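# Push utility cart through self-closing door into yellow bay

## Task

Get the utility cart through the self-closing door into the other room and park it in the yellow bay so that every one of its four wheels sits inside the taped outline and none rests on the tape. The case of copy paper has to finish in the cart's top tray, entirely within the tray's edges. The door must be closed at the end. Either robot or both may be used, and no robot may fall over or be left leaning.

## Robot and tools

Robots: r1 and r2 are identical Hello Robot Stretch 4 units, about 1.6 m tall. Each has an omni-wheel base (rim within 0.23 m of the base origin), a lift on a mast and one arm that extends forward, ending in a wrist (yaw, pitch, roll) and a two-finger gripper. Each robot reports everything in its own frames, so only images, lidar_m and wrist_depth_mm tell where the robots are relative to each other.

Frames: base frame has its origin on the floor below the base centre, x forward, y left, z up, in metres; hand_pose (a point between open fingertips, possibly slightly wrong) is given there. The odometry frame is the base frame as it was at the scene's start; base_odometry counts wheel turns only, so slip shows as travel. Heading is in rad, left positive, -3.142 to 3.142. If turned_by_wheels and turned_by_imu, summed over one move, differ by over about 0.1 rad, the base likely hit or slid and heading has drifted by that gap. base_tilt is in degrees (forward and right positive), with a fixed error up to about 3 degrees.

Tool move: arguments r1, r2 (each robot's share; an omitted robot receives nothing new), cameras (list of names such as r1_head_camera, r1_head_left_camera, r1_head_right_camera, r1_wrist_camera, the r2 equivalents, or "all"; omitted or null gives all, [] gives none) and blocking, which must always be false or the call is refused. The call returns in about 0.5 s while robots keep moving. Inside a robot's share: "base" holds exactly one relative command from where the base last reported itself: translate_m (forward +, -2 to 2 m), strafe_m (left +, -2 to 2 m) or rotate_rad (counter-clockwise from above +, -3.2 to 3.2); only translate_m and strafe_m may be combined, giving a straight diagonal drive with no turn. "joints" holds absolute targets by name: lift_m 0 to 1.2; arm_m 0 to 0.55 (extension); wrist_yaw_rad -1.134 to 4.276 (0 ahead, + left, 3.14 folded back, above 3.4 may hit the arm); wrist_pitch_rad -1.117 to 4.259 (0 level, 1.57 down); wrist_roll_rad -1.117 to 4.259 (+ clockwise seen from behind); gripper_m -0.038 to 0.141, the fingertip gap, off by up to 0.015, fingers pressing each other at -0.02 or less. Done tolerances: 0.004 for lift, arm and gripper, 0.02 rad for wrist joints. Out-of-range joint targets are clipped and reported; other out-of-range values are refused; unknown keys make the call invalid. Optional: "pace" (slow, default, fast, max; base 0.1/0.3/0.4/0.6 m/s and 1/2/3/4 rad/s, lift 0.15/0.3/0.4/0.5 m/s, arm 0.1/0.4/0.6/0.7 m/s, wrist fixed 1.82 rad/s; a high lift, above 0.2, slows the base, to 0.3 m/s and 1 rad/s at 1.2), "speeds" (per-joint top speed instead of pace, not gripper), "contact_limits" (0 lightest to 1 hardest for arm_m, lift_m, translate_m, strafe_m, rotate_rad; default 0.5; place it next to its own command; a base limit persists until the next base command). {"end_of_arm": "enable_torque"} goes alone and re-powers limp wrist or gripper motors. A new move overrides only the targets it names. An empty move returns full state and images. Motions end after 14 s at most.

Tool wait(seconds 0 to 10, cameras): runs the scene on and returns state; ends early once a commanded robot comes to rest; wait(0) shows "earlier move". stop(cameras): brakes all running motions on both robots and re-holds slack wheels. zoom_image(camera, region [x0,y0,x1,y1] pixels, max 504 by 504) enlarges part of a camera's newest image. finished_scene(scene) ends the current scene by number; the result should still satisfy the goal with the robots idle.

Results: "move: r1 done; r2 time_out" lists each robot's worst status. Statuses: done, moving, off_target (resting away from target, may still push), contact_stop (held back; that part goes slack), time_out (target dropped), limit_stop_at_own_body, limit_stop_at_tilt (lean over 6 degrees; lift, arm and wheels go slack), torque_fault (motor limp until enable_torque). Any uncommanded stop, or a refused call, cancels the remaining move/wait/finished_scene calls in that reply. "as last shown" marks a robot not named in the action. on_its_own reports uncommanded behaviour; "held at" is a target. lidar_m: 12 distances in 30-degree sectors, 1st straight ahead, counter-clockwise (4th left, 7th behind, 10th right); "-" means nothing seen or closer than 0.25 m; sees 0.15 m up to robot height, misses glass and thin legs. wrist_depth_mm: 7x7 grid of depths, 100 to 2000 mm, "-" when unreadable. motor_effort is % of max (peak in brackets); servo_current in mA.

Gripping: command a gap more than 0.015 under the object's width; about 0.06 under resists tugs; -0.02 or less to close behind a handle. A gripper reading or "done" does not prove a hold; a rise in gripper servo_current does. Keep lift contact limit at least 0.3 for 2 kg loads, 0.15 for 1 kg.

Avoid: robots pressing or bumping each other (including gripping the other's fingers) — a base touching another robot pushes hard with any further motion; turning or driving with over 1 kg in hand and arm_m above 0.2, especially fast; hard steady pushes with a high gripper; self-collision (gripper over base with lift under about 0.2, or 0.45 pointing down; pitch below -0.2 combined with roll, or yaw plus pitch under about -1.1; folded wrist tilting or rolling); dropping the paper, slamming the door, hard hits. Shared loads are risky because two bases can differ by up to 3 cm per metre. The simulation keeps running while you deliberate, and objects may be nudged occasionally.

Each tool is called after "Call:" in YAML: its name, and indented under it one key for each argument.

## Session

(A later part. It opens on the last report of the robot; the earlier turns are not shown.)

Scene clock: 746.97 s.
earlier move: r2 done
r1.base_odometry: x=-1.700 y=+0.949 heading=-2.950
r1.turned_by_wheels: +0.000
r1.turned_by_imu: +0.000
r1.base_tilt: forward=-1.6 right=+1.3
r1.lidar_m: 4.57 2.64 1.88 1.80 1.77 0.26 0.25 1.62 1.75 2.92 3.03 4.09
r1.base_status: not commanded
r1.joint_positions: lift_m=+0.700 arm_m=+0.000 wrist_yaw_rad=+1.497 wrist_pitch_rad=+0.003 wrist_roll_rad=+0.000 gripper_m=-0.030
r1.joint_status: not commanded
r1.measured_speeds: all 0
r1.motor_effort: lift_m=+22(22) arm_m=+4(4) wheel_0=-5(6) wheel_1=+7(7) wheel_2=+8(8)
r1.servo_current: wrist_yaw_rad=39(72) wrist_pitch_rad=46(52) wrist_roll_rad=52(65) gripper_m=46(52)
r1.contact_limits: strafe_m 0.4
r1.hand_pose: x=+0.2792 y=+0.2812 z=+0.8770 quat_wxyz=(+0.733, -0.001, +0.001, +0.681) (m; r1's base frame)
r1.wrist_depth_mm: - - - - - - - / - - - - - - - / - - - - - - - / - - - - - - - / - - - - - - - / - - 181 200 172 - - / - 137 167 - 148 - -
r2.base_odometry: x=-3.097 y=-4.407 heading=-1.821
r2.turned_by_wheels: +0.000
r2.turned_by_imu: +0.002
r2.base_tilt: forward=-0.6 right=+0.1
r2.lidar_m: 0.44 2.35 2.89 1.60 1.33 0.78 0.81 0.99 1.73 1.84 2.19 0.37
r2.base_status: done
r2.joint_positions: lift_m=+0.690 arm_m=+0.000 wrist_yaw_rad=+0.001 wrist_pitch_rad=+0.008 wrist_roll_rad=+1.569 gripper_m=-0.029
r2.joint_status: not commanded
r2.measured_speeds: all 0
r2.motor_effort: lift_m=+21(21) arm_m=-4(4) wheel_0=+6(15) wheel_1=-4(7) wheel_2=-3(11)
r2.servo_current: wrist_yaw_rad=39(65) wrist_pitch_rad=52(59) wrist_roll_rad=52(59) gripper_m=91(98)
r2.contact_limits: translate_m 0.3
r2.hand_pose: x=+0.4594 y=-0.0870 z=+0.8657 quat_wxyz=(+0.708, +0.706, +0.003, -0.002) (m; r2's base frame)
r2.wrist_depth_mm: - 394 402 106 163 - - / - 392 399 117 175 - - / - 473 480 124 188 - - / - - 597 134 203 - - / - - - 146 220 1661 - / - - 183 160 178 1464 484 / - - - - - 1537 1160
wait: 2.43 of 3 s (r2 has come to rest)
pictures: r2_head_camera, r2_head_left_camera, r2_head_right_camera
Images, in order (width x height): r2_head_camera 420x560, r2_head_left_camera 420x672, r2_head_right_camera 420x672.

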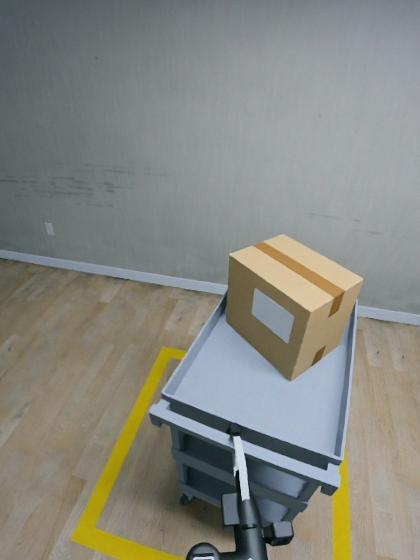

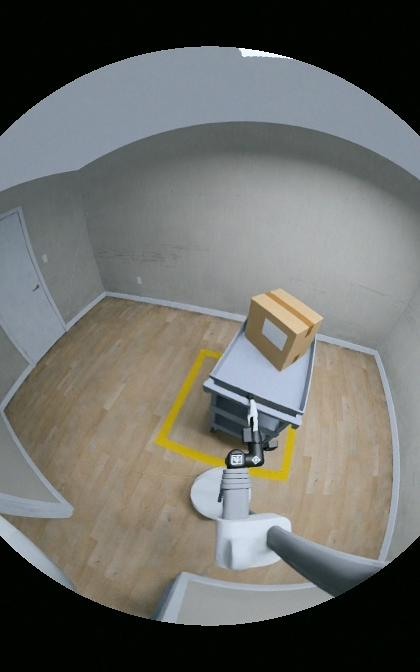

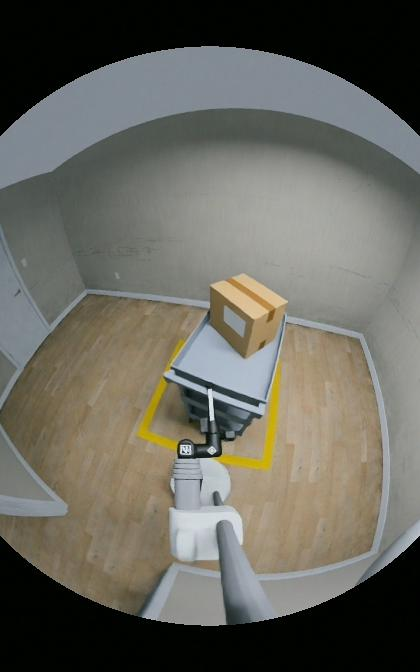

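Call:
move:
  blocking: false
  r2: {"joints":{"gripper_m":0.12}}
  cameras: []

Call:
wait:
  seconds: 2.5
  cameras: ["r2_wrist_camera"]

Call:
move:
  blocking: false
  r2: {"base":{"translate_m":-0.16,"strafe_m":0.03},"pace":"slow","contact_limits":{"translate_m":0.3}}
  cameras: []

Call:
wait:
  seconds: 3
  cameras: ["r2_wrist_camera","r2_head_right_camera","r2_head_left_camera"]

Scene clock: 758.90 s.
move: r2 moving
r1: as last shown
r1.base_tilt: forward=-1.6 right=+1.2
r1.lidar_m: 4.55 2.62 1.86 1.80 1.75 0.26 0.26 1.62 1.73 2.92 3.03 4.09
r1.motor_effort: lift_m=+22(22) arm_m=+4(4) wheel_0=-6(6) wheel_1=+7(7) wheel_2=+8(8)
r1.servo_current: wrist_yaw_rad=52(52) wrist_pitch_rad=46(52) wrist_roll_rad=59(59) gripper_m=52(52)
r1.contact_limits: strafe_m 0.4
r1.wrist_depth_mm: - - - - - - - / - - - - - - - / - - - - - - - / - - - - - - - / - - - - - - - / - - 181 199 171 - - / - 136 166 - 148 - -
r2.base_odometry: x=-3.097 y=-4.407 heading=-1.821
r2.turned_by_wheels: +0.000
r2.turned_by_imu: +0.000
r2.base_tilt: forward=-0.7 right=+0.1
r2.lidar_m: 0.42 2.33 2.89 1.59 1.32 0.80 0.82 0.97 1.75 1.83 2.21 0.36
r2.base_status: not commanded
r2.joint_positions: lift_m=+0.690 arm_m=+0.000 wrist_yaw_rad=+0.001 wrist_pitch_rad=+0.008 wrist_roll_rad=+1.569 gripper_m=-0.003
r2.joint_status: gripper_m moving
r2.measured_speeds: all 0
r2.motor_effort: lift_m=+21(21) arm_m=-3(4) wheel_0=+6(7) wheel_1=-4(5) wheel_2=-3(3)
r2.servo_current: wrist_yaw_rad=39(52) wrist_pitch_rad=46(59) wrist_roll_rad=52(52) gripper_m=78(104)
r2.contact_limits: translate_m 0.3
r2.hand_pose: x=+0.4594 y=-0.0870 z=+0.8657 quat_wxyz=(+0.708, +0.706, +0.003, -0.002) (m; r2's base frame)
r2.wrist_depth_mm: - 413 413 111 167 - - / - 397 402 121 177 - - / - 462 480 129 193 - - / - - 603 139 204 - - / - - - 151 225 1661 - / - - 183 168 182 1576 488 / - - - - - 1661 1160
pictures: none
No camera images: "cameras" was empty.

Scene clock: 760.63 s.
earlier move: r2 done
r1.base_odometry: x=-1.700 y=+0.949 heading=-2.950
r1.turned_by_wheels: +0.000
r1.turned_by_imu: +0.000
r1.base_tilt: forward=-1.6 right=+1.3
r1.lidar_m: 4.55 2.62 1.87 1.80 1.72 0.27 0.25 1.63 1.74 2.93 3.02 4.09
r1.base_status: not commanded
r1.joint_positions: lift_m=+0.700 arm_m=+0.000 wrist_yaw_rad=+1.497 wrist_pitch_rad=+0.003 wrist_roll_rad=+0.000 gripper_m=-0.030
r1.joint_status: not commanded
r1.measured_speeds: all 0
r1.motor_effort: lift_m=+22(22) arm_m=+4(4) wheel_0=-6(6) wheel_1=+7(7) wheel_2=+8(8)
r1.servo_current: wrist_yaw_rad=46(59) wrist_pitch_rad=46(52) wrist_roll_rad=59(72) gripper_m=46(52)
r1.contact_limits: strafe_m 0.4
r1.hand_pose: x=+0.2792 y=+0.2812 z=+0.8770 quat_wxyz=(+0.733, -0.001, +0.001, +0.681) (m; r1's base frame)
r1.wrist_depth_mm: - - - - - - - / - - - - - - - / - - - - - - - / - - - - - - - / - - - - - - - / - - 181 199 172 - - / - 137 167 - 149 - -
r2.base_odometry: x=-3.097 y=-4.407 heading=-1.821
r2.turned_by_wheels: +0.000
r2.turned_by_imu: +0.000
r2.base_tilt: forward=-0.6 right=+0.0
r2.lidar_m: 0.45 2.34 2.86 1.56 1.34 0.80 0.80 0.99 1.75 1.84 2.17 0.39
r2.base_status: not commanded
r2.joint_positions: lift_m=+0.690 arm_m=+0.000 wrist_yaw_rad=+0.001 wrist_pitch_rad=+0.005 wrist_roll_rad=+1.569 gripper_m=+0.120
r2.joint_status: all done
r2.measured_speeds: all 0
r2.motor_effort: lift_m=+19(21) arm_m=-4(4) wheel_0=+4(7) wheel_1=-4(5) wheel_2=-3(3)
r2.servo_current: wrist_yaw_rad=46(59) wrist_pitch_rad=39(59) wrist_roll_rad=52(59) gripper_m=46(117)
r2.contact_limits: translate_m 0.3
r2.hand_pose: x=+0.4594 y=-0.0871 z=+0.8667 quat_wxyz=(+0.708, +0.706, +0.002, -0.001) (m; r2's base frame)
r2.wrist_depth_mm: - 421 427 125 178 - - / - 413 418 132 191 - - / - 477 500 144 208 - - / - - 597 156 220 - - / - - - 166 236 1756 - / - - 198 178 198 1499 504 / - - - - - 1708 1205
wait: 1.73 of 2.5 s (r2 has come to rest)
pictures: r2_wrist_camera
Images, in order (width x height): r2_wrist_camera 616x392.

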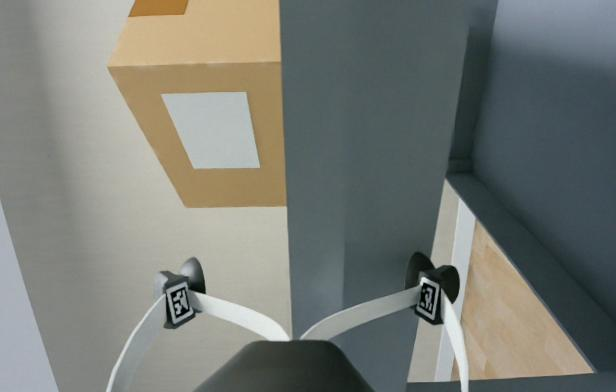

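Scene clock: 761.13 s.
move: r2 moving
r1: as last shown
r1.lidar_m: 4.58 2.59 1.89 1.80 1.72 0.25 0.25 1.63 1.72 2.91 3.03 4.10
r1.servo_current: wrist_yaw_rad=46(52) wrist_pitch_rad=52(52) wrist_roll_rad=52(59) gripper_m=46(52)
r1.contact_limits: strafe_m 0.4
r1.wrist_depth_mm: - - - - - - - / - - - - - - - / - - - - - - - / - - - - - - - / - - - - - - - / - - 181 200 172 - - / - 137 166 - 149 - -
r2.base_odometry: x=-3.092 y=-4.395 heading=-1.821
r2.turned_by_wheels: +0.000
r2.turned_by_imu: +0.000
r2.base_tilt: forward=-0.7 right=+0.1
r2.lidar_m: 0.47 2.40 2.89 1.56 1.32 0.79 0.80 0.96 1.74 1.84 2.20 0.39
r2.base_status: translate_m moving; strafe_m moving
r2.joint_positions: lift_m=+0.690 arm_m=+0.000 wrist_yaw_rad=+0.001 wrist_pitch_rad=+0.005 wrist_roll_rad=+1.569 gripper_m=+0.120
r2.joint_status: not commanded
r2.measured_speeds: translate_m=-0.047 strafe_m=+0.009 rotate_rad=+0.000 lift_m=+0.000 arm_m=+0.000 wrist_yaw_rad=+0.000 wrist_pitch_rad=+0.000 wrist_roll_rad=+0.000
r2.motor_effort: lift_m=+19(19) arm_m=-3(4) wheel_0=-7(10) wheel_1=-5(6) wheel_2=+9(10)
r2.servo_current: wrist_yaw_rad=46(52) wrist_pitch_rad=46(46) wrist_roll_rad=39(59) gripper_m=52(52)
r2.contact_limits: translate_m 0.3
r2.hand_pose: x=+0.4594 y=-0.0871 z=+0.8667 quat_wxyz=(+0.708, +0.706, +0.002, -0.001) (m; r2's base frame)
r2.wrist_depth_mm: - 433 433 137 189 - - / - 424 427 145 202 - - / - 488 508 158 216 - - / - - 597 168 233 - - / - - - 182 253 1708 - / - - 198 193 200 1537 492 / - - - - 359 1618 1182
pictures: none
No camera images: "cameras" was empty.

Scene clock: 763.53 s.
earlier move: r2 done
r1.base_odometry: x=-1.700 y=+0.949 heading=-2.950
r1.turned_by_wheels: +0.000
r1.turned_by_imu: +0.000
r1.base_tilt: forward=-1.5 right=+1.2
r1.lidar_m: 4.58 2.59 1.89 1.80 1.72 0.26 0.25 1.61 1.75 2.90 3.02 4.08
r1.base_status: not commanded
r1.joint_positions: lift_m=+0.700 arm_m=+0.000 wrist_yaw_rad=+1.497 wrist_pitch_rad=+0.003 wrist_roll_rad=+0.000 gripper_m=-0.030
r1.joint_status: not commanded
r1.measured_speeds: all 0
r1.motor_effort: lift_m=+22(22) arm_m=+4(4) wheel_0=-6(7) wheel_1=+7(7) wheel_2=+8(8)
r1.servo_current: wrist_yaw_rad=52(65) wrist_pitch_rad=39(52) wrist_roll_rad=59(59) gripper_m=39(52)
r1.contact_limits: strafe_m 0.4
r1.hand_pose: x=+0.2792 y=+0.2812 z=+0.8770 quat_wxyz=(+0.733, -0.001, +0.001, +0.681) (m; r1's base frame)
r1.wrist_depth_mm: - - - - - - - / - - - - - - - / - - - - - - - / - - - - - - - / - - - - - - - / - - 181 200 173 - - / - 137 166 - 149 - -
r2.base_odometry: x=-3.029 y=-4.259 heading=-1.822
r2.turned_by_wheels: +0.000
r2.turned_by_imu: +0.000
r2.base_tilt: forward=-0.7 right=+0.1
r2.lidar_m: 0.57 2.56 2.91 1.28 1.24 0.62 0.66 0.78 1.41 1.84 2.18 0.55
r2.base_status: done
r2.joint_positions: lift_m=+0.690 arm_m=+0.000 wrist_yaw_rad=+0.001 wrist_pitch_rad=+0.005 wrist_roll_rad=+1.569 gripper_m=+0.120
r2.joint_status: not commanded
r2.measured_speeds: all 0
r2.motor_effort: lift_m=+19(19) arm_m=-4(4) wheel_0=-4(10) wheel_1=-3(7) wheel_2=+5(10)
r2.servo_current: wrist_yaw_rad=46(52) wrist_pitch_rad=46(52) wrist_roll_rad=46(59) gripper_m=52(59)
r2.contact_limits: translate_m 0.3
r2.hand_pose: x=+0.4594 y=-0.0871 z=+0.8667 quat_wxyz=(+0.708, +0.706, +0.002, -0.001) (m; r2's base frame)
r2.wrist_depth_mm: - - 621 317 319 - - / - - 574 338 342 917 - / - - 676 370 368 - - / - - - 404 - - - / - - - 436 - - 433 / - - 199 397 198 488 484 / - - - - - 1708 1229
wait: 2.40 of 3 s (r2 has come to rest)
pictures: r2_head_left_camera, r2_head_right_camera, r2_wrist_camera
Images, in order (width x height): r2_head_left_camera 420x672, r2_head_right_camera 420x672, r2_wrist_camera 616x392.

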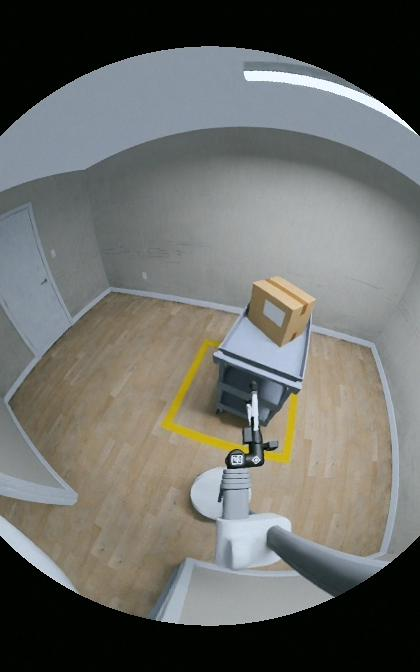

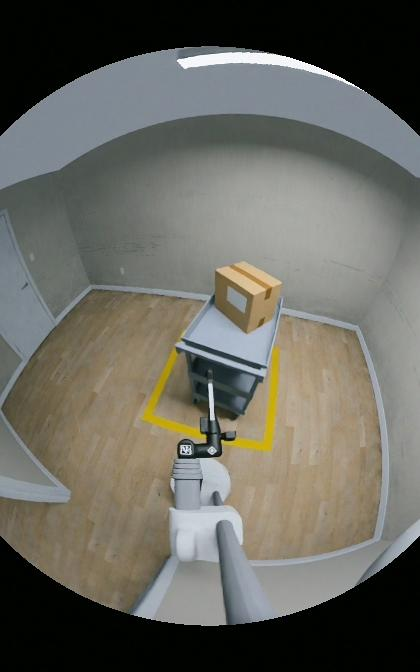

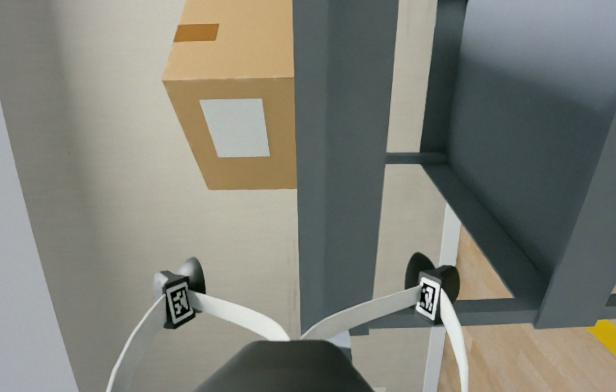

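Call:
move:
  blocking: false
  r2: {"base":{"translate_m":-0.1,"strafe_m":0.65},"joints":{"lift_m":0.9}}
  r1: {"base":{"translate_m":0.6,"strafe_m":-0.1},"pace":"default"}
  cameras: []

Call:
wait:
  seconds: 4
  cameras: []

Call:
move:
  blocking: false
  r2: {"base":{"rotate_rad":-0.75}}
  cameras: []

Call:
wait:
  seconds: 2
  cameras: ["r2_head_camera","r2_head_left_camera","r1_head_left_camera"]

Call:
zoom_image:
  camera: "r2_head_camera"
  region: [0, 160, 420, 560]

Scene clock: 773.83 s.
move: r1 moving; r2 moving
r1.base_odometry: x=-1.732 y=+0.948 heading=-2.950
r1.turned_by_wheels: +0.000
r1.turned_by_imu: +0.000
r1.base_tilt: forward=-1.6 right=+1.3
r1.lidar_m: 4.55 2.60 1.91 1.82 1.80 0.31 0.27 1.64 1.73 2.91 3.03 4.11
r1.base_status: translate_m moving; strafe_m moving
r1.joint_positions: lift_m=+0.700 arm_m=+0.000 wrist_yaw_rad=+1.497 wrist_pitch_rad=+0.003 wrist_roll_rad=+0.000 gripper_m=-0.030
r1.joint_status: not commanded
r1.measured_speeds: translate_m=+0.121 strafe_m=-0.022 rotate_rad=+0.001 lift_m=+0.000 arm_m=+0.000 wrist_yaw_rad=+0.000 wrist_pitch_rad=+0.000 wrist_roll_rad=+0.000
r1.motor_effort: lift_m=+22(22) arm_m=+4(4) wheel_0=+8(9) wheel_1=+4(7) wheel_2=-8(9)
r1.servo_current: wrist_yaw_rad=52(59) wrist_pitch_rad=46(52) wrist_roll_rad=52(72) gripper_m=39(46)
r1.hand_pose: x=+0.2792 y=+0.2812 z=+0.8770 quat_wxyz=(+0.733, -0.001, +0.001, +0.681) (m; r1's base frame)
r1.wrist_depth_mm: - - - - - - - / - - - - - - - / - - - - - - - / - - - - - - - / - - - - - - - / - - 180 200 172 - - / - 137 167 - 148 - -
r2.base_odometry: x=-2.995 y=-4.263 heading=-1.821
r2.turned_by_wheels: +0.001
r2.turned_by_imu: +0.001
r2.base_tilt: forward=-0.7 right=+0.1
r2.lidar_m: 0.58 2.54 2.87 1.20 1.20 0.64 0.63 0.78 1.37 1.86 2.22 0.56
r2.base_status: translate_m moving; strafe_m moving
r2.joint_positions: lift_m=+0.728 arm_m=+0.000 wrist_yaw_rad=+0.001 wrist_pitch_rad=+0.005 wrist_roll_rad=+1.569 gripper_m=+0.120
r2.joint_status: lift_m moving
r2.measured_speeds: translate_m=-0.021 strafe_m=+0.127 rotate_rad=+0.006 lift_m=+0.146 arm_m=+0.000 wrist_yaw_rad=+0.000 wrist_pitch_rad=+0.000 wrist_roll_rad=+0.000
r2.motor_effort: lift_m=+23(24) arm_m=-4(4) wheel_0=-11(12) wheel_1=+9(11) wheel_2=+6(8)
r2.servo_current: wrist_yaw_rad=59(59) wrist_pitch_rad=39(46) wrist_roll_rad=39(52) gripper_m=46(52)
r2.hand_pose: x=+0.4594 y=-0.0871 z=+0.9044 quat_wxyz=(+0.708, +0.706, +0.002, -0.001) (m; r2's base frame)
r2.wrist_depth_mm: - - 597 574 330 - - / - - 597 574 357 - - / - - 707 676 377 - - / - - - 809 415 - - / - - - - 452 1808 469 / - - 199 - 200 500 1138 / - - - - - 1808 1229
pictures: none
No camera images: "cameras" was empty.

Scene clock: 776.83 s.
earlier move: r1 done; r2 moving
r1.base_odometry: x=-2.308 y=+0.933 heading=-2.950
r1.turned_by_wheels: +0.000
r1.turned_by_imu: +0.000
r1.base_tilt: forward=-1.6 right=+1.3
r1.lidar_m: 3.96 2.80 2.00 1.91 1.99 1.90 1.55 1.36 2.56 2.81 2.91 3.90
r1.base_status: done
r1.joint_positions: lift_m=+0.700 arm_m=+0.000 wrist_yaw_rad=+1.497 wrist_pitch_rad=+0.003 wrist_roll_rad=+0.000 gripper_m=-0.030
r1.joint_status: not commanded
r1.measured_speeds: all 0
r1.motor_effort: lift_m=+22(22) arm_m=+3(4) wheel_0=+2(9) wheel_1=+2(7) wheel_2=+0(10)
r1.servo_current: wrist_yaw_rad=39(78) wrist_pitch_rad=33(52) wrist_roll_rad=46(78) gripper_m=39(52)
r1.hand_pose: x=+0.2792 y=+0.2812 z=+0.8770 quat_wxyz=(+0.733, -0.001, +0.001, +0.681) (m; r1's base frame)
r1.wrist_depth_mm: - - - - - - - / - - - - - - - / - - - - - - - / - - - - - - - / - - - - - - - / - - 181 200 172 - - / - 137 174 - 148 - -
r2.base_odometry: x=-2.374 y=-4.324 heading=-1.821
r2.turned_by_wheels: +0.000
r2.turned_by_imu: +0.000
r2.base_tilt: forward=-0.7 right=+0.1
r2.lidar_m: 2.45 2.63 2.33 0.74 0.59 0.82 0.68 0.66 0.82 2.44 0.99 0.96
r2.base_status: translate_m moving; strafe_m moving
r2.joint_positions: lift_m=+0.900 arm_m=+0.000 wrist_yaw_rad=+0.001 wrist_pitch_rad=+0.005 wrist_roll_rad=+1.569 gripper_m=+0.120
r2.joint_status: all done
r2.measured_speeds: all 0
r2.motor_effort: lift_m=+21(25) arm_m=-3(4) wheel_0=-2(14) wheel_1=+1(11) wheel_2=+7(9)
r2.servo_current: wrist_yaw_rad=52(59) wrist_pitch_rad=46(52) wrist_roll_rad=39(65) gripper_m=52(59)
r2.hand_pose: x=+0.4594 y=-0.0871 z=+1.0765 quat_wxyz=(+0.708, +0.706, +0.002, -0.001) (m; r2's base frame)
r2.wrist_depth_mm: - - - - - 1921 1537 / - - - - - - 1537 / - - - - - - 1464 / - - - - - - 1537 / - - - - - - 1537 / - - 198 - 214 1863 1464 / - - - - - - 1499
wait: 3.00 of 4 s (r1 has come to rest)
pictures: none
No camera images: "cameras" was empty.

Scene clock: 777.33 s.
earlier move: r2 done
move: r2 moving
r1: as last shown
r1.lidar_m: 3.96 2.76 1.99 1.91 1.97 1.89 1.63 1.51 2.58 2.83 2.91 3.94
r1.motor_effort: lift_m=+22(22) arm_m=+4(4) wheel_0=+2(2) wheel_1=+2(2) wheel_2=+0(0)
r1.servo_current: wrist_yaw_rad=52(65) wrist_pitch_rad=46(52) wrist_roll_rad=39(65) gripper_m=39(46)
r1.wrist_depth_mm: - - - - - - - / - - - - - - - / - - - - - - - / - - - - - - - / - - - - - - - / - - 181 199 172 - - / - 137 174 - 148 - -
r2.base_odometry: x=-2.374 y=-4.324 heading=-2.060
r2.turned_by_wheels: -0.239
r2.turned_by_imu: -0.232
r2.base_tilt: forward=-0.7 right=+0.0
r2.lidar_m: 2.43 2.59 2.34 1.24 0.59 0.84 0.66 0.63 0.67 1.87 1.12 0.93
r2.base_status: rotate_rad moving
r2.joint_positions: lift_m=+0.900 arm_m=+0.000 wrist_yaw_rad=+0.001 wrist_pitch_rad=+0.005 wrist_roll_rad=+1.569 gripper_m=+0.120
r2.joint_status: not commanded
r2.measured_speeds: translate_m=+0.002 strafe_m=-0.001 rotate_rad=-0.923 lift_m=+0.000 arm_m=+0.000 wrist_yaw_rad=+0.000 wrist_pitch_rad=+0.000 wrist_roll_rad=+0.000
r2.motor_effort: lift_m=+21(21) arm_m=-4(4) wheel_0=+11(12) wheel_1=+9(10) wheel_2=+10(11)
r2.servo_current: wrist_yaw_rad=52(59) wrist_pitch_rad=46(46) wrist_roll_rad=65(65) gripper_m=52(59)
r2.hand_pose: x=+0.4594 y=-0.0871 z=+1.0765 quat_wxyz=(+0.708, +0.706, +0.002, -0.001) (m; r2's base frame)
r2.wrist_depth_mm: - - - 1025 960 1182 - / - - - - - - 1397 / - - - - - - 1537 / - - - - - - 1576 / - - - - - - 1499 / - - 198 - 200 1921 1464 / - - - - - - 1499
pictures: none
No camera images: "cameras" was empty.

Scene clock: 778.40 s.
earlier move: r2 done
r1.base_odometry: x=-2.308 y=+0.933 heading=-2.950
r1.turned_by_wheels: +0.000
r1.turned_by_imu: +0.000
r1.base_tilt: forward=-1.6 right=+1.3
r1.lidar_m: 3.98 2.78 1.97 1.90 2.00 1.89 1.75 1.78 2.58 2.82 2.93 3.95
r1.base_status: not commanded
r1.joint_positions: lift_m=+0.700 arm_m=+0.000 wrist_yaw_rad=+1.497 wrist_pitch_rad=+0.003 wrist_roll_rad=+0.000 gripper_m=-0.030
r1.joint_status: not commanded
r1.measured_speeds: all 0
r1.motor_effort: lift_m=+22(22) arm_m=+4(4) wheel_0=+2(2) wheel_1=+3(3) wheel_2=+0(0)
r1.servo_current: wrist_yaw_rad=33(65) wrist_pitch_rad=39(52) wrist_roll_rad=39(72) gripper_m=39(46)
r1.hand_pose: x=+0.2792 y=+0.2812 z=+0.8770 quat_wxyz=(+0.733, -0.001, +0.001, +0.681) (m; r1's base frame)
r1.wrist_depth_mm: - - - - - - - / - - - - - - - / - - - - - - - / - - - - - - - / - - - - - - - / - - 181 200 172 - - / - 137 174 - 148 - -
r2.base_odometry: x=-2.374 y=-4.324 heading=-2.570
r2.turned_by_wheels: -0.510
r2.turned_by_imu: -0.497
r2.base_tilt: forward=-0.7 right=+0.1
r2.lidar_m: 0.94 2.43 2.58 2.36 1.16 0.59 0.58 0.54 0.55 0.67 2.03 1.12
r2.base_status: done
r2.joint_positions: lift_m=+0.900 arm_m=+0.000 wrist_yaw_rad=+0.001 wrist_pitch_rad=+0.005 wrist_roll_rad=+1.569 gripper_m=+0.120
r2.joint_status: not commanded
r2.measured_speeds: all 0
r2.motor_effort: lift_m=+21(21) arm_m=-4(4) wheel_0=+3(12) wheel_1=+3(10) wheel_2=+5(11)
r2.servo_current: wrist_yaw_rad=46(59) wrist_pitch_rad=46(46) wrist_roll_rad=39(65) gripper_m=52(59)
r2.hand_pose: x=+0.4594 y=-0.0871 z=+1.0765 quat_wxyz=(+0.708, +0.706, +0.002, -0.001) (m; r2's base frame)
r2.wrist_depth_mm: - - - - - - 1464 / - - - - - - 1464 / - - - - 1182 - 1160 / - - - - 1060 1430 842 / - - - 1138 1078 - 809 / - - 198 1138 200 1808 1336 / - - - - - - 1499
wait: 1.07 of 2 s (r2 has come to rest)
pictures: r1_head_left_camera, r2_head_camera, r2_head_left_camera
Images, in order (width x height): r1_head_left_camera 420x672, r2_head_camera 420x560, r2_head_left_camera 420x672.

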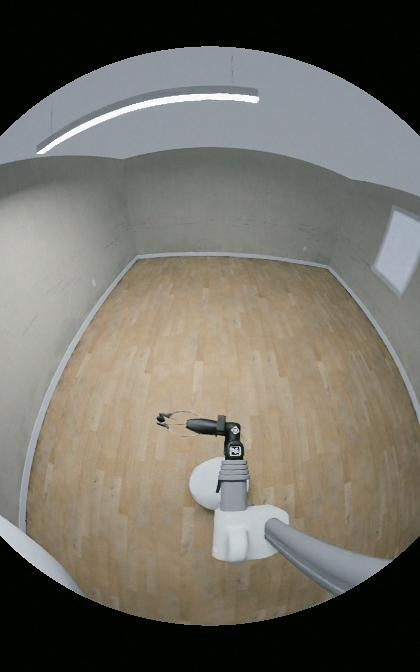

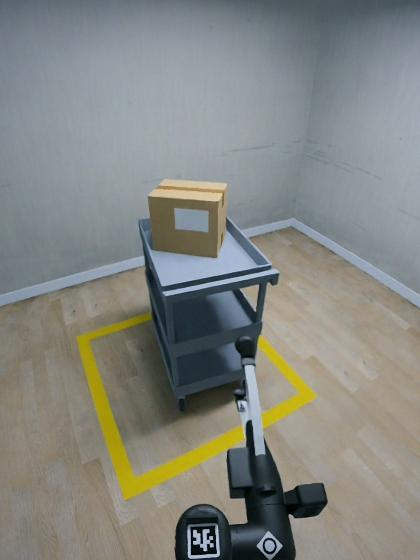

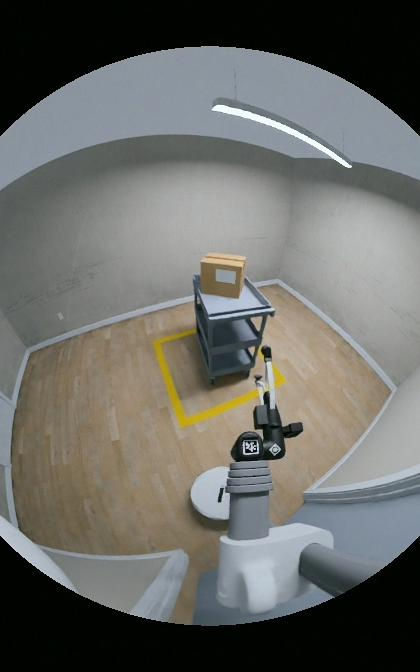

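Scaled by 1.200 from the camera's 420x560 image, which has a finer 1200x1600 frame.

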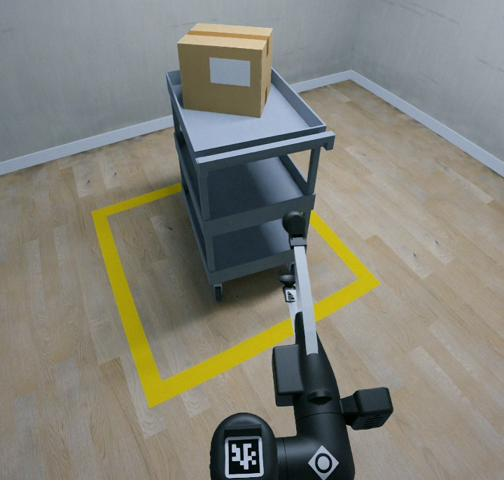

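Call:
zoom_image:
  camera: "r2_head_camera"
  region: [70, 260, 210, 430]

Call:
move:
  blocking: false
  r2: {"base":{"translate_m":0.35,"strafe_m":0.75},"joints":{"wrist_yaw_rad":2.8,"gripper_m":0.0}}
  cameras: []

Call:
wait:
  seconds: 4.5
  cameras: []

Call:
move:
  blocking: false
  r2: {"base":{"rotate_rad":-0.8}}
  cameras: []

Call:
wait:
  seconds: 2
  cameras: ["r2_head_camera","r2_head_left_camera"]

Call:
zoom_image:
  camera: "r2_head_camera"
  region: [0, 160, 420, 560]

Scaled by 2.965 from the camera's 420x560 image, which has a finer 1200x1600 frame.

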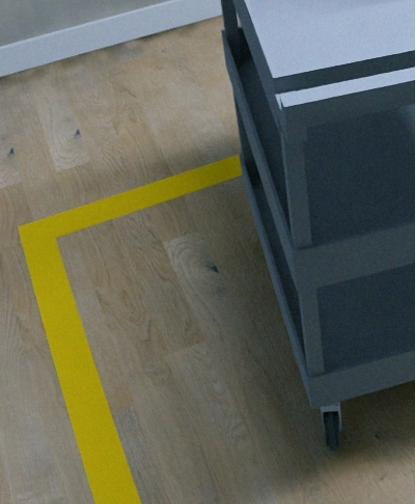

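Scene clock: 795.53 s.
move: r2 moving
r1: as last shown
r1.base_tilt: forward=-1.5 right=+1.2
r1.lidar_m: 3.99 2.74 1.99 1.91 1.99 1.86 1.79 1.88 2.57 2.81 2.91 3.95
r1.motor_effort: lift_m=+22(22) arm_m=+3(4) wheel_0=+2(2) wheel_1=+2(2) wheel_2=+0(0)
r1.servo_current: wrist_yaw_rad=33(65) wrist_pitch_rad=52(52) wrist_roll_rad=46(52) gripper_m=39(52)
r1.wrist_depth_mm: - - - - - - - / - - - - - - - / - - - - - - - / - - - - - - - / - - - - - - - / - - 181 200 171 - - / - 137 174 - 148 - -
r2.base_odometry: x=-2.370 y=-4.355 heading=-2.571
r2.turned_by_wheels: +0.000
r2.turned_by_imu: +0.001
r2.base_tilt: forward=-0.7 right=+0.1
r2.lidar_m: 0.91 2.41 2.57 2.35 1.27 0.58 0.49 0.44 0.50 0.70 2.14 1.11
r2.base_status: translate_m moving; strafe_m moving
r2.joint_positions: lift_m=+0.900 arm_m=+0.000 wrist_yaw_rad=+0.562 wrist_pitch_rad=+0.005 wrist_roll_rad=+1.569 gripper_m=+0.106
r2.joint_status: wrist_yaw_rad moving; gripper_m moving
r2.measured_speeds: translate_m=+0.050 strafe_m=+0.111 rotate_rad=-0.002 lift_m=+0.000 arm_m=+0.000 wrist_yaw_rad=+1.733 wrist_pitch_rad=+0.000 wrist_roll_rad=+0.000
r2.motor_effort: lift_m=+21(21) arm_m=-4(4) wheel_0=-9(11) wheel_1=+10(11) wheel_2=-7(9)
r2.servo_current: wrist_yaw_rad=98(169) wrist_pitch_rad=46(46) wrist_roll_rad=46(52) gripper_m=111(111)
r2.hand_pose: x=+0.4615 y=+0.0798 z=+1.0765 quat_wxyz=(+0.681, +0.678, +0.198, +0.195) (m; r2's base frame)
r2.wrist_depth_mm: - - - 960 917 1182 - / - - - - 1008 - - / - - - - - - 1537 / - - - - - - 1576 / - - - - - - 1576 / - - 195 - 191 1921 1499 / - - - - - - 1464
pictures: none
No camera images: "cameras" was empty.

Scene clock: 799.27 s.
earlier move: r2 done
r1.base_odometry: x=-2.308 y=+0.933 heading=-2.950
r1.turned_by_wheels: +0.000
r1.turned_by_imu: +0.000
r1.base_tilt: forward=-1.6 right=+1.3
r1.lidar_m: 3.97 2.77 2.00 1.91 2.00 1.88 1.78 1.88 2.55 2.81 2.92 3.93
r1.base_status: not commanded
r1.joint_positions: lift_m=+0.700 arm_m=+0.000 wrist_yaw_rad=+1.497 wrist_pitch_rad=+0.003 wrist_roll_rad=+0.000 gripper_m=-0.030
r1.joint_status: not commanded
r1.measured_speeds: all 0
r1.motor_effort: lift_m=+22(22) arm_m=+3(4) wheel_0=+1(2) wheel_1=+2(3) wheel_2=+0(0)
r1.servo_current: wrist_yaw_rad=59(72) wrist_pitch_rad=46(52) wrist_roll_rad=59(65) gripper_m=46(52)
r1.hand_pose: x=+0.2792 y=+0.2812 z=+0.8770 quat_wxyz=(+0.733, -0.001, +0.001, +0.681) (m; r1's base frame)
r1.wrist_depth_mm: - - - - - - - / - - - - - - - / - - - - - - - / - - - - - - - / - - - - - - - / - - 181 199 172 - - / - 137 174 - 149 - -
r2.base_odometry: x=-2.263 y=-5.144 heading=-2.571
r2.turned_by_wheels: +0.000
r2.turned_by_imu: +0.002
r2.base_tilt: forward=-0.7 right=+0.1
r2.lidar_m: 1.85 1.80 1.93 1.83 1.79 1.36 1.02 0.99 1.17 1.59 0.87 0.87
r2.base_status: done
r2.joint_positions: lift_m=+0.900 arm_m=+0.000 wrist_yaw_rad=+2.797 wrist_pitch_rad=+0.005 wrist_roll_rad=+1.569 gripper_m=+0.001
r2.joint_status: all done
r2.measured_speeds: all 0
r2.motor_effort: lift_m=+21(21) arm_m=-4(4) wheel_0=-2(11) wheel_1=+2(12) wheel_2=-3(9)
r2.servo_current: wrist_yaw_rad=46(169) wrist_pitch_rad=46(52) wrist_roll_rad=52(59) gripper_m=65(150)
r2.hand_pose: x=-0.0710 y=+0.1797 z=+1.0765 quat_wxyz=(+0.123, +0.119, +0.696, +0.697) (m; r2's base frame)
r2.wrist_depth_mm: - - - - - - 1499 / - - - - - 1921 1499 / - - - - - - 1499 / - - - - - - 1537 / - - - - - - 1464 / - - 183 192 174 - - / - 116 - - - - -
wait: 3.73 of 4.5 s (r2 has come to rest)
pictures: none
No camera images: "cameras" was empty.

Scene clock: 799.77 s.
move: r2 moving
r1: as last shown
r1.lidar_m: 3.97 2.74 2.01 1.89 2.01 1.87 1.78 1.88 2.59 2.82 2.90 3.98
r1.motor_effort: lift_m=+22(22) arm_m=+4(4) wheel_0=+2(2) wheel_1=+2(2) wheel_2=+0(0)
r1.servo_current: wrist_yaw_rad=65(65) wrist_pitch_rad=39(52) wrist_roll_rad=52(59) gripper_m=39(52)
r1.wrist_depth_mm: - - - - - - - / - - - - - - - / - - - - - - - / - - - - - - - / - - - - - - - / - - 181 201 172 - - / - 138 174 - 148 - -
r2.base_odometry: x=-2.264 y=-5.144 heading=-2.809
r2.turned_by_wheels: -0.239
r2.turned_by_imu: -0.232
r2.base_tilt: forward=-0.7 right=+0.1
r2.lidar_m: 1.11 1.79 1.82 1.99 1.79 1.74 1.14 0.99 1.10 1.38 2.49 0.88
r2.base_status: rotate_rad moving
r2.joint_positions: lift_m=+0.900 arm_m=+0.000 wrist_yaw_rad=+2.797 wrist_pitch_rad=+0.005 wrist_roll_rad=+1.569 gripper_m=+0.001
r2.joint_status: not commanded
r2.measured_speeds: translate_m=+0.001 strafe_m=+0.001 rotate_rad=-0.919 lift_m=+0.000 arm_m=+0.000 wrist_yaw_rad=+0.000 wrist_pitch_rad=+0.000 wrist_roll_rad=+0.000
r2.motor_effort: lift_m=+21(21) arm_m=-4(4) wheel_0=+7(11) wheel_1=+10(10) wheel_2=+9(10)
r2.servo_current: wrist_yaw_rad=52(52) wrist_pitch_rad=46(46) wrist_roll_rad=52(52) gripper_m=65(72)
r2.hand_pose: x=-0.0710 y=+0.1797 z=+1.0765 quat_wxyz=(+0.123, +0.119, +0.696, +0.697) (m; r2's base frame)
r2.wrist_depth_mm: - - - - - 1576 1464 / - - - - - - 1537 / - - - - - 1921 1499 / - - - - - - 1464 / - - - - - - 1499 / - - 183 192 175 - 1464 / - 116 - - - - -
pictures: none
No camera images: "cameras" was empty.

Scene clock: 800.87 s.
earlier move: r2 done
r1.base_odometry: x=-2.308 y=+0.933 heading=-2.950
r1.turned_by_wheels: +0.000
r1.turned_by_imu: +0.000
r1.base_tilt: forward=-1.6 right=+1.3
r1.lidar_m: 3.97 2.77 2.00 1.90 1.99 1.89 1.79 1.88 2.58 2.82 2.90 3.94
r1.base_status: not commanded
r1.joint_positions: lift_m=+0.700 arm_m=+0.000 wrist_yaw_rad=+1.497 wrist_pitch_rad=+0.003 wrist_roll_rad=+0.000 gripper_m=-0.030
r1.joint_status: not commanded
r1.measured_speeds: all 0
r1.motor_effort: lift_m=+22(22) arm_m=+4(4) wheel_0=+2(2) wheel_1=+2(3) wheel_2=+0(0)
r1.servo_current: wrist_yaw_rad=52(65) wrist_pitch_rad=39(52) wrist_roll_rad=59(72) gripper_m=46(52)
r1.hand_pose: x=+0.2792 y=+0.2812 z=+0.8770 quat_wxyz=(+0.733, -0.001, +0.001, +0.681) (m; r1's base frame)
r1.wrist_depth_mm: - - - - - - - / - - - - - - - / - - - - - - - / - - - - - - - / - - - - - - - / - - 181 200 172 - - / - 137 174 - 149 - -
r2.base_odometry: x=-2.263 y=-5.144 heading=+2.913
r2.turned_by_wheels: -0.561
r2.turned_by_imu: -0.546
r2.base_tilt: forward=-0.7 right=+0.0
r2.lidar_m: 0.88 1.07 1.79 1.79 2.04 1.79 1.80 1.14 0.99 1.11 1.33 2.30
r2.base_status: done
r2.joint_positions: lift_m=+0.900 arm_m=+0.000 wrist_yaw_rad=+2.797 wrist_pitch_rad=+0.005 wrist_roll_rad=+1.569 gripper_m=+0.001
r2.joint_status: not commanded
r2.measured_speeds: all 0
r2.motor_effort: lift_m=+21(21) arm_m=-4(4) wheel_0=+2(13) wheel_1=+3(10) wheel_2=+4(11)
r2.servo_current: wrist_yaw_rad=46(65) wrist_pitch_rad=46(59) wrist_roll_rad=52(52) gripper_m=59(72)
r2.hand_pose: x=-0.0710 y=+0.1797 z=+1.0765 quat_wxyz=(+0.123, +0.119, +0.696, +0.697) (m; r2's base frame)
r2.wrist_depth_mm: - - - - - 1863 1464 / - - - - - 1863 1499 / - 1863 - - - 1921 1499 / - 1863 - - - 1863 1537 / - 1808 - - - 1863 1499 / - - 183 192 174 1921 1537 / - 116 - - - - 1499
wait: 1.10 of 2 s (r2 has come to rest)
pictures: r2_head_camera, r2_head_left_camera
Images, in order (width x height): r2_head_camera 420x560, r2_head_left_camera 420x672.

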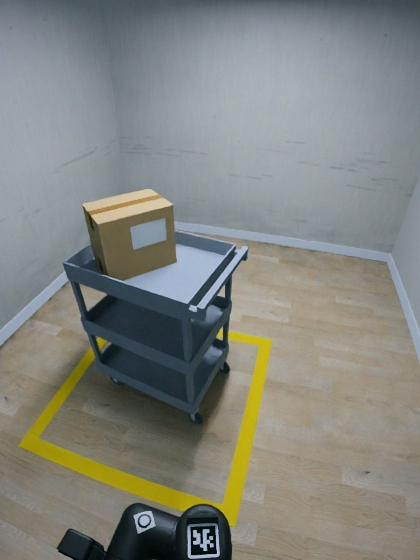

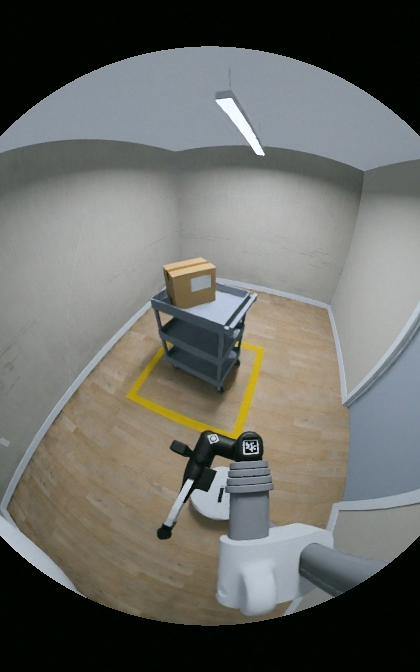

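Scaled by 1.200 from the camera's 420x560 image, which has a finer 1200x1600 frame.

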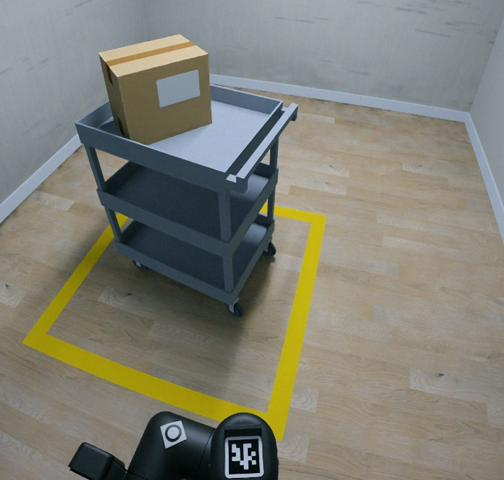

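Call:
move:
  blocking: false
  r2: {"base":{"rotate_rad":-0.28}}
  cameras: []

Call:
wait:
  seconds: 1.5
  cameras: []

Call:
move:
  blocking: false
  r2: {"base":{"strafe_m":-0.6}}
  cameras: []

Call:
wait:
  seconds: 3.5
  cameras: ["r2_head_camera","r2_head_left_camera","r1_head_left_camera"]

Scene clock: 816.73 s.
move: r2 moving
r1: as last shown
r1.base_tilt: forward=-1.6 right=+1.2
r1.lidar_m: 3.95 2.78 1.99 1.91 1.96 1.89 1.76 1.87 2.57 2.79 2.92 3.93
r1.motor_effort: lift_m=+22(22) arm_m=+4(4) wheel_0=+1(2) wheel_1=+2(2) wheel_2=+0(0)
r1.servo_current: wrist_yaw_rad=46(59) wrist_pitch_rad=39(52) wrist_roll_rad=46(65) gripper_m=46(46)
r1.wrist_depth_mm: - - - - - - - / - - - - - - - / - - - - - - - / - - - - - - - / - - - - - - - / - - 181 199 172 - - / - 137 174 - 148 - -
r2.base_odometry: x=-2.264 y=-5.144 heading=+2.700
r2.turned_by_wheels: -0.213
r2.turned_by_imu: -0.207
r2.base_tilt: forward=-0.7 right=+0.0
r2.lidar_m: 0.86 0.91 1.82 1.80 1.94 1.82 1.79 1.30 1.02 1.00 1.17 1.64
r2.base_status: rotate_rad moving
r2.joint_positions: lift_m=+0.900 arm_m=+0.000 wrist_yaw_rad=+2.797 wrist_pitch_rad=+0.005 wrist_roll_rad=+1.569 gripper_m=+0.001
r2.joint_status: not commanded
r2.measured_speeds: translate_m=-0.002 strafe_m=+0.000 rotate_rad=-0.539 lift_m=+0.000 arm_m=+0.000 wrist_yaw_rad=+0.000 wrist_pitch_rad=+0.000 wrist_roll_rad=+0.000
r2.motor_effort: lift_m=+21(21) arm_m=-4(4) wheel_0=+4(9) wheel_1=+4(9) wheel_2=+6(11)
r2.servo_current: wrist_yaw_rad=52(59) wrist_pitch_rad=39(46) wrist_roll_rad=65(65) gripper_m=65(65)
r2.hand_pose: x=-0.0710 y=+0.1797 z=+1.0765 quat_wxyz=(+0.123, +0.119, +0.696, +0.697) (m; r2's base frame)
r2.wrist_depth_mm: - - - - - - 1464 / - - - - - - 1464 / - - - - - - 1499 / - - - - - 1921 1499 / - 1921 - - - 1921 1464 / - 1863 183 191 175 1756 1537 / - 116 - - - - 1499
pictures: none
No camera images: "cameras" was empty.

Scene clock: 817.30 s.
earlier move: r2 done
r1.base_odometry: x=-2.308 y=+0.933 heading=-2.950
r1.turned_by_wheels: +0.000
r1.turned_by_imu: +0.000
r1.base_tilt: forward=-1.6 right=+1.3
r1.lidar_m: 3.96 2.77 2.01 1.91 1.97 1.86 1.80 1.88 2.55 2.82 2.91 3.96
r1.base_status: not commanded
r1.joint_positions: lift_m=+0.700 arm_m=+0.000 wrist_yaw_rad=+1.497 wrist_pitch_rad=+0.003 wrist_roll_rad=+0.000 gripper_m=-0.030
r1.joint_status: not commanded
r1.measured_speeds: all 0
r1.motor_effort: lift_m=+22(22) arm_m=+4(4) wheel_0=+1(2) wheel_1=+2(2) wheel_2=+0(0)
r1.servo_current: wrist_yaw_rad=59(72) wrist_pitch_rad=52(52) wrist_roll_rad=52(65) gripper_m=46(52)
r1.hand_pose: x=+0.2792 y=+0.2812 z=+0.8770 quat_wxyz=(+0.733, -0.001, +0.001, +0.681) (m; r1's base frame)
r1.wrist_depth_mm: - - - - - - - / - - - - - - - / - - - - - - - / - - - - - - - / - - - - - - - / - - 181 200 172 - - / - 138 174 - 148 - -
r2.base_odometry: x=-2.264 y=-5.144 heading=+2.634
r2.turned_by_wheels: -0.066
r2.turned_by_imu: -0.064
r2.base_tilt: forward=-0.7 right=+0.1
r2.lidar_m: 0.89 0.90 1.85 1.78 1.90 1.85 1.79 1.39 1.02 0.98 1.14 1.49
r2.base_status: done
r2.joint_positions: lift_m=+0.900 arm_m=+0.000 wrist_yaw_rad=+2.797 wrist_pitch_rad=+0.005 wrist_roll_rad=+1.569 gripper_m=+0.001
r2.joint_status: not commanded
r2.measured_speeds: all 0
r2.motor_effort: lift_m=+21(21) arm_m=-4(4) wheel_0=+2(10) wheel_1=+2(9) wheel_2=+3(11)
r2.servo_current: wrist_yaw_rad=52(59) wrist_pitch_rad=39(52) wrist_roll_rad=39(65) gripper_m=65(72)
r2.hand_pose: x=-0.0710 y=+0.1797 z=+1.0765 quat_wxyz=(+0.123, +0.119, +0.696, +0.697) (m; r2's base frame)
r2.wrist_depth_mm: - - - - - - 1464 / - - - - - - 1464 / - - - - - - 1537 / - - - - - - 1537 / - 1983 - - - 1921 1499 / - 1863 183 192 174 1808 1576 / - 126 - - - - 1499
wait: 0.57 of 1.5 s (r2 has come to rest)
pictures: none
No camera images: "cameras" was empty.

Scene clock: 817.80 s.
move: r2 moving
r1: as last shown
r1.lidar_m: 3.98 2.78 2.00 1.91 1.98 1.89 1.80 1.87 2.55 2.82 2.93 3.93
r1.motor_effort: lift_m=+22(22) arm_m=+3(4) wheel_0=+2(2) wheel_1=+2(2) wheel_2=+0(0)
r1.servo_current: wrist_yaw_rad=46(65) wrist_pitch_rad=46(46) wrist_roll_rad=65(65) gripper_m=46(46)
r1.wrist_depth_mm: - - - - - - - / - - - - - - - / - - - - - - - / - - - - - - - / - - - - - - - / - - 180 199 172 - - / - 137 174 - 149 - -
r2.base_odometry: x=-2.246 y=-5.112 heading=+2.634
r2.turned_by_wheels: +0.000
r2.turned_by_imu: +0.000
r2.base_tilt: forward=-0.6 right=+0.1
r2.lidar_m: 0.93 0.89 1.88 1.83 1.92 1.84 1.78 1.32 0.99 0.95 1.12 1.45
r2.base_status: strafe_m moving
r2.joint_positions: lift_m=+0.900 arm_m=+0.000 wrist_yaw_rad=+2.797 wrist_pitch_rad=+0.005 wrist_roll_rad=+1.569 gripper_m=+0.001
r2.joint_status: not commanded
r2.measured_speeds: translate_m=+0.000 strafe_m=-0.142 rotate_rad=-0.002 lift_m=+0.000 arm_m=+0.000 wrist_yaw_rad=+0.000 wrist_pitch_rad=+0.000 wrist_roll_rad=+0.000
r2.motor_effort: lift_m=+21(21) arm_m=-4(4) wheel_0=+9(10) wheel_1=-11(12) wheel_2=+0(3)
r2.servo_current: wrist_yaw_rad=39(59) wrist_pitch_rad=39(46) wrist_roll_rad=39(59) gripper_m=65(72)
r2.hand_pose: x=-0.0710 y=+0.1797 z=+1.0765 quat_wxyz=(+0.123, +0.119, +0.696, +0.697) (m; r2's base frame)
r2.wrist_depth_mm: - - - - - - 1499 / - - - - - - 1464 / - - - - - - 1499 / - - - - - - 1537 / - 1921 - - - 1863 1464 / - 1863 183 191 174 1808 1499 / - 126 - - - - 1499
pictures: none
No camera images: "cameras" was empty.

Scene clock: 820.63 s.
earlier move: r2 done
r1.base_odometry: x=-2.308 y=+0.933 heading=-2.950
r1.turned_by_wheels: +0.000
r1.turned_by_imu: +0.000
r1.base_tilt: forward=-1.6 right=+1.3
r1.lidar_m: 3.96 2.74 1.97 1.91 1.98 1.88 1.80 1.89 2.56 2.81 2.93 3.95
r1.base_status: not commanded
r1.joint_positions: lift_m=+0.700 arm_m=+0.000 wrist_yaw_rad=+1.497 wrist_pitch_rad=+0.003 wrist_roll_rad=+0.000 gripper_m=-0.030
r1.joint_status: not commanded
r1.measured_speeds: all 0
r1.motor_effort: lift_m=+22(22) arm_m=+4(4) wheel_0=+1(2) wheel_1=+2(3) wheel_2=+0(0)
r1.servo_current: wrist_yaw_rad=52(72) wrist_pitch_rad=39(52) wrist_roll_rad=52(65) gripper_m=46(52)
r1.hand_pose: x=+0.2792 y=+0.2812 z=+0.8770 quat_wxyz=(+0.733, -0.001, +0.001, +0.681) (m; r1's base frame)
r1.wrist_depth_mm: - - - - - - - / - - - - - - - / - - - - - - - / - - - - - - - / - - - - - - - / - - 181 200 172 - - / - 137 174 - 148 - -
r2.base_odometry: x=-1.972 y=-4.619 heading=+2.634
r2.turned_by_wheels: +0.000
r2.turned_by_imu: +0.000
r2.base_tilt: forward=-0.6 right=+0.0
r2.lidar_m: 2.02 1.19 1.23 2.38 2.51 1.90 1.39 0.58 0.42 0.37 0.52 0.76
r2.base_status: done
r2.joint_positions: lift_m=+0.900 arm_m=+0.000 wrist_yaw_rad=+2.797 wrist_pitch_rad=+0.005 wrist_roll_rad=+1.569 gripper_m=+0.001
r2.joint_status: not commanded
r2.measured_speeds: all 0
r2.motor_effort: lift_m=+20(21) arm_m=-4(4) wheel_0=+2(14) wheel_1=-2(13) wheel_2=+0(3)
r2.servo_current: wrist_yaw_rad=46(59) wrist_pitch_rad=46(52) wrist_roll_rad=39(65) gripper_m=65(72)
r2.hand_pose: x=-0.0710 y=+0.1797 z=+1.0766 quat_wxyz=(+0.123, +0.119, +0.696, +0.697) (m; r2's base frame)
r2.wrist_depth_mm: - - - - - - 1499 / - - - - - - 1464 / - - - - - - 1464 / - - - - - - 1499 / - - - - - 1921 1537 / - - 183 192 175 1808 1499 / - 116 - - - - 1537
wait: 2.83 of 3.5 s (r2 has come to rest)
pictures: r1_head_left_camera, r2_head_camera, r2_head_left_camera
Images, in order (width x height): r1_head_left_camera 420x672, r2_head_camera 420x560, r2_head_left_camera 420x672.

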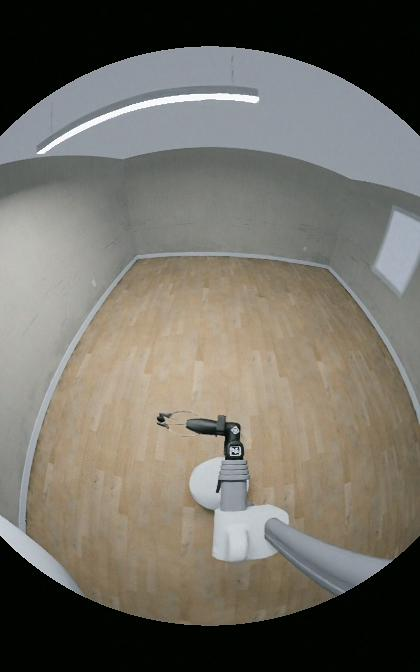

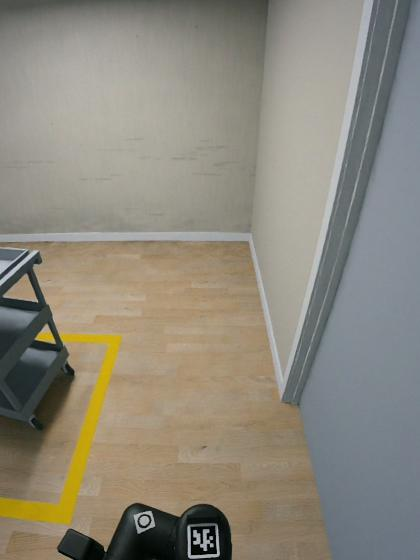

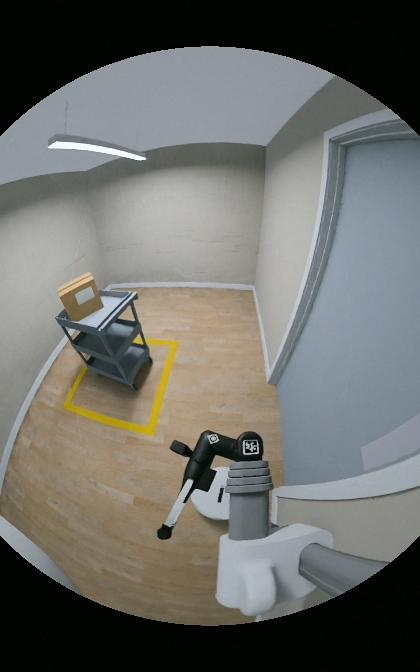

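Call:
move:
  r2: {"base":{"translate_m":1.6}}
  blocking: false
  cameras: []

Call:
wait:
  seconds: 9
  cameras: ["r2_head_left_camera","r2_head_camera"]

Scene clock: 839.90 s.
move: r2 moving
r1: as last shown
r1.lidar_m: 3.97 2.78 2.01 1.89 1.98 1.91 1.80 1.86 2.59 2.80 2.91 4.00
r1.motor_effort: lift_m=+22(22) arm_m=+4(4) wheel_0=+2(2) wheel_1=+2(2) wheel_2=+0(0)
r1.servo_current: wrist_yaw_rad=33(65) wrist_pitch_rad=46(52) wrist_roll_rad=59(59) gripper_m=39(46)
r2.base_odometry: x=-1.999 y=-4.604 heading=+2.634
r2.turned_by_wheels: +0.000
r2.turned_by_imu: +0.001
r2.base_tilt: forward=-0.7 right=+0.1
r2.lidar_m: 2.00 1.17 1.18 2.37 2.53 1.90 1.41 0.54 0.42 0.40 0.52 0.75
r2.base_status: translate_m moving
r2.joint_positions: lift_m=+0.900 arm_m=+0.000 wrist_yaw_rad=+2.797 wrist_pitch_rad=+0.005 wrist_roll_rad=+1.569 gripper_m=+0.001
r2.joint_status: not commanded
r2.measured_speeds: translate_m=+0.121 strafe_m=+0.000 rotate_rad=-0.001 lift_m=+0.000 arm_m=+0.000 wrist_yaw_rad=+0.000 wrist_pitch_rad=+0.000 wrist_roll_rad=+0.000
r2.motor_effort: lift_m=+21(21) arm_m=-4(4) wheel_0=+8(9) wheel_1=+7(8) wheel_2=-11(12)
r2.servo_current: wrist_yaw_rad=52(59) wrist_pitch_rad=46(46) wrist_roll_rad=39(52) gripper_m=65(65)
r2.hand_pose: x=-0.0710 y=+0.1796 z=+1.0766 quat_wxyz=(+0.123, +0.119, +0.696, +0.697) (m; r2's base frame)
r2.wrist_depth_mm: - - - - - - 1464 / - - - - - - 1499 / - - - - - - 1537 / - - - - - - 1499 / - - - - - - 1499 / - - 183 192 175 1756 1499 / - 116 - - - - 1499
pictures: none
No camera images: "cameras" was empty.

Scene clock: 846.23 s.
earlier move: r2 done
r1.base_odometry: x=-2.308 y=+0.933 heading=-2.950
r1.turned_by_wheels: +0.000
r1.turned_by_imu: +0.000
r1.base_tilt: forward=-1.6 right=+1.3
r1.lidar_m: 3.98 2.74 2.01 1.90 2.00 1.90 1.78 1.88 2.59 2.83 2.91 3.98
r1.base_status: not commanded
r1.joint_positions: lift_m=+0.700 arm_m=+0.000 wrist_yaw_rad=+1.497 wrist_pitch_rad=+0.003 wrist_roll_rad=+0.000 gripper_m=-0.030
r1.joint_status: not commanded
r1.measured_speeds: all 0
r1.motor_effort: lift_m=+22(22) arm_m=+4(4) wheel_0=+1(2) wheel_1=+2(2) wheel_2=+0(0)
r1.servo_current: wrist_yaw_rad=46(78) wrist_pitch_rad=39(59) wrist_roll_rad=46(65) gripper_m=46(52)
r1.hand_pose: x=+0.2792 y=+0.2812 z=+0.8770 quat_wxyz=(+0.733, -0.001, +0.001, +0.681) (m; r1's base frame)
r1.wrist_depth_mm: - - - - - - - / - - - - - - - / - - - - - - - / - - - - - - - / - - - - - - - / - - 181 200 172 - - / - 138 174 - 148 - -
r2.base_odometry: x=-3.370 y=-3.842 heading=+2.634
r2.turned_by_wheels: +0.000
r2.turned_by_imu: +0.002
r2.base_tilt: forward=-0.7 right=+0.1
r2.lidar_m: 1.31 1.38 2.01 0.96 0.78 3.46 1.66 0.67 0.51 0.48 0.51 0.76
r2.base_status: done
r2.joint_positions: lift_m=+0.900 arm_m=+0.000 wrist_yaw_rad=+2.797 wrist_pitch_rad=+0.005 wrist_roll_rad=+1.569 gripper_m=+0.001
r2.joint_status: not commanded
r2.measured_speeds: all 0
r2.motor_effort: lift_m=+20(21) arm_m=-4(4) wheel_0=+2(11) wheel_1=+4(9) wheel_2=-3(15)
r2.servo_current: wrist_yaw_rad=39(65) wrist_pitch_rad=46(52) wrist_roll_rad=46(59) gripper_m=65(78)
r2.hand_pose: x=-0.0710 y=+0.1796 z=+1.0766 quat_wxyz=(+0.123, +0.119, +0.696, +0.697) (m; r2's base frame)
r2.wrist_depth_mm: - - - - 1008 - 931 / - - - - - - 1537 / - - - - - - 1537 / - - - - - - 1537 / - - - - - - 1537 / - - - 193 182 - 1537 / - - - - - 1863 1499
wait: 6.33 of 9 s (r2 has come to rest)
pictures: r2_head_camera, r2_head_left_camera
Images, in order (width x height): r2_head_camera 420x560, r2_head_left_camera 420x672.

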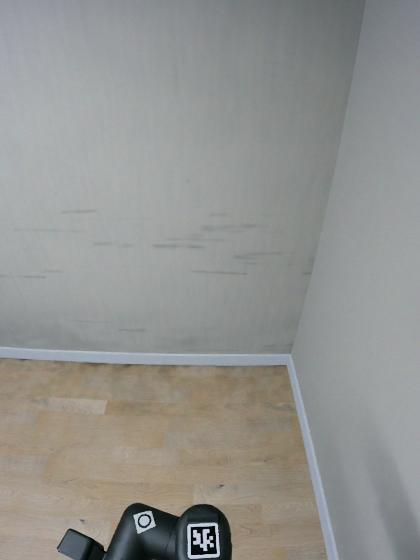

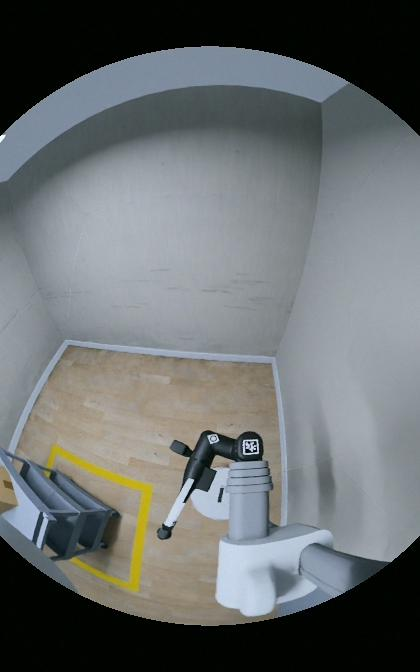

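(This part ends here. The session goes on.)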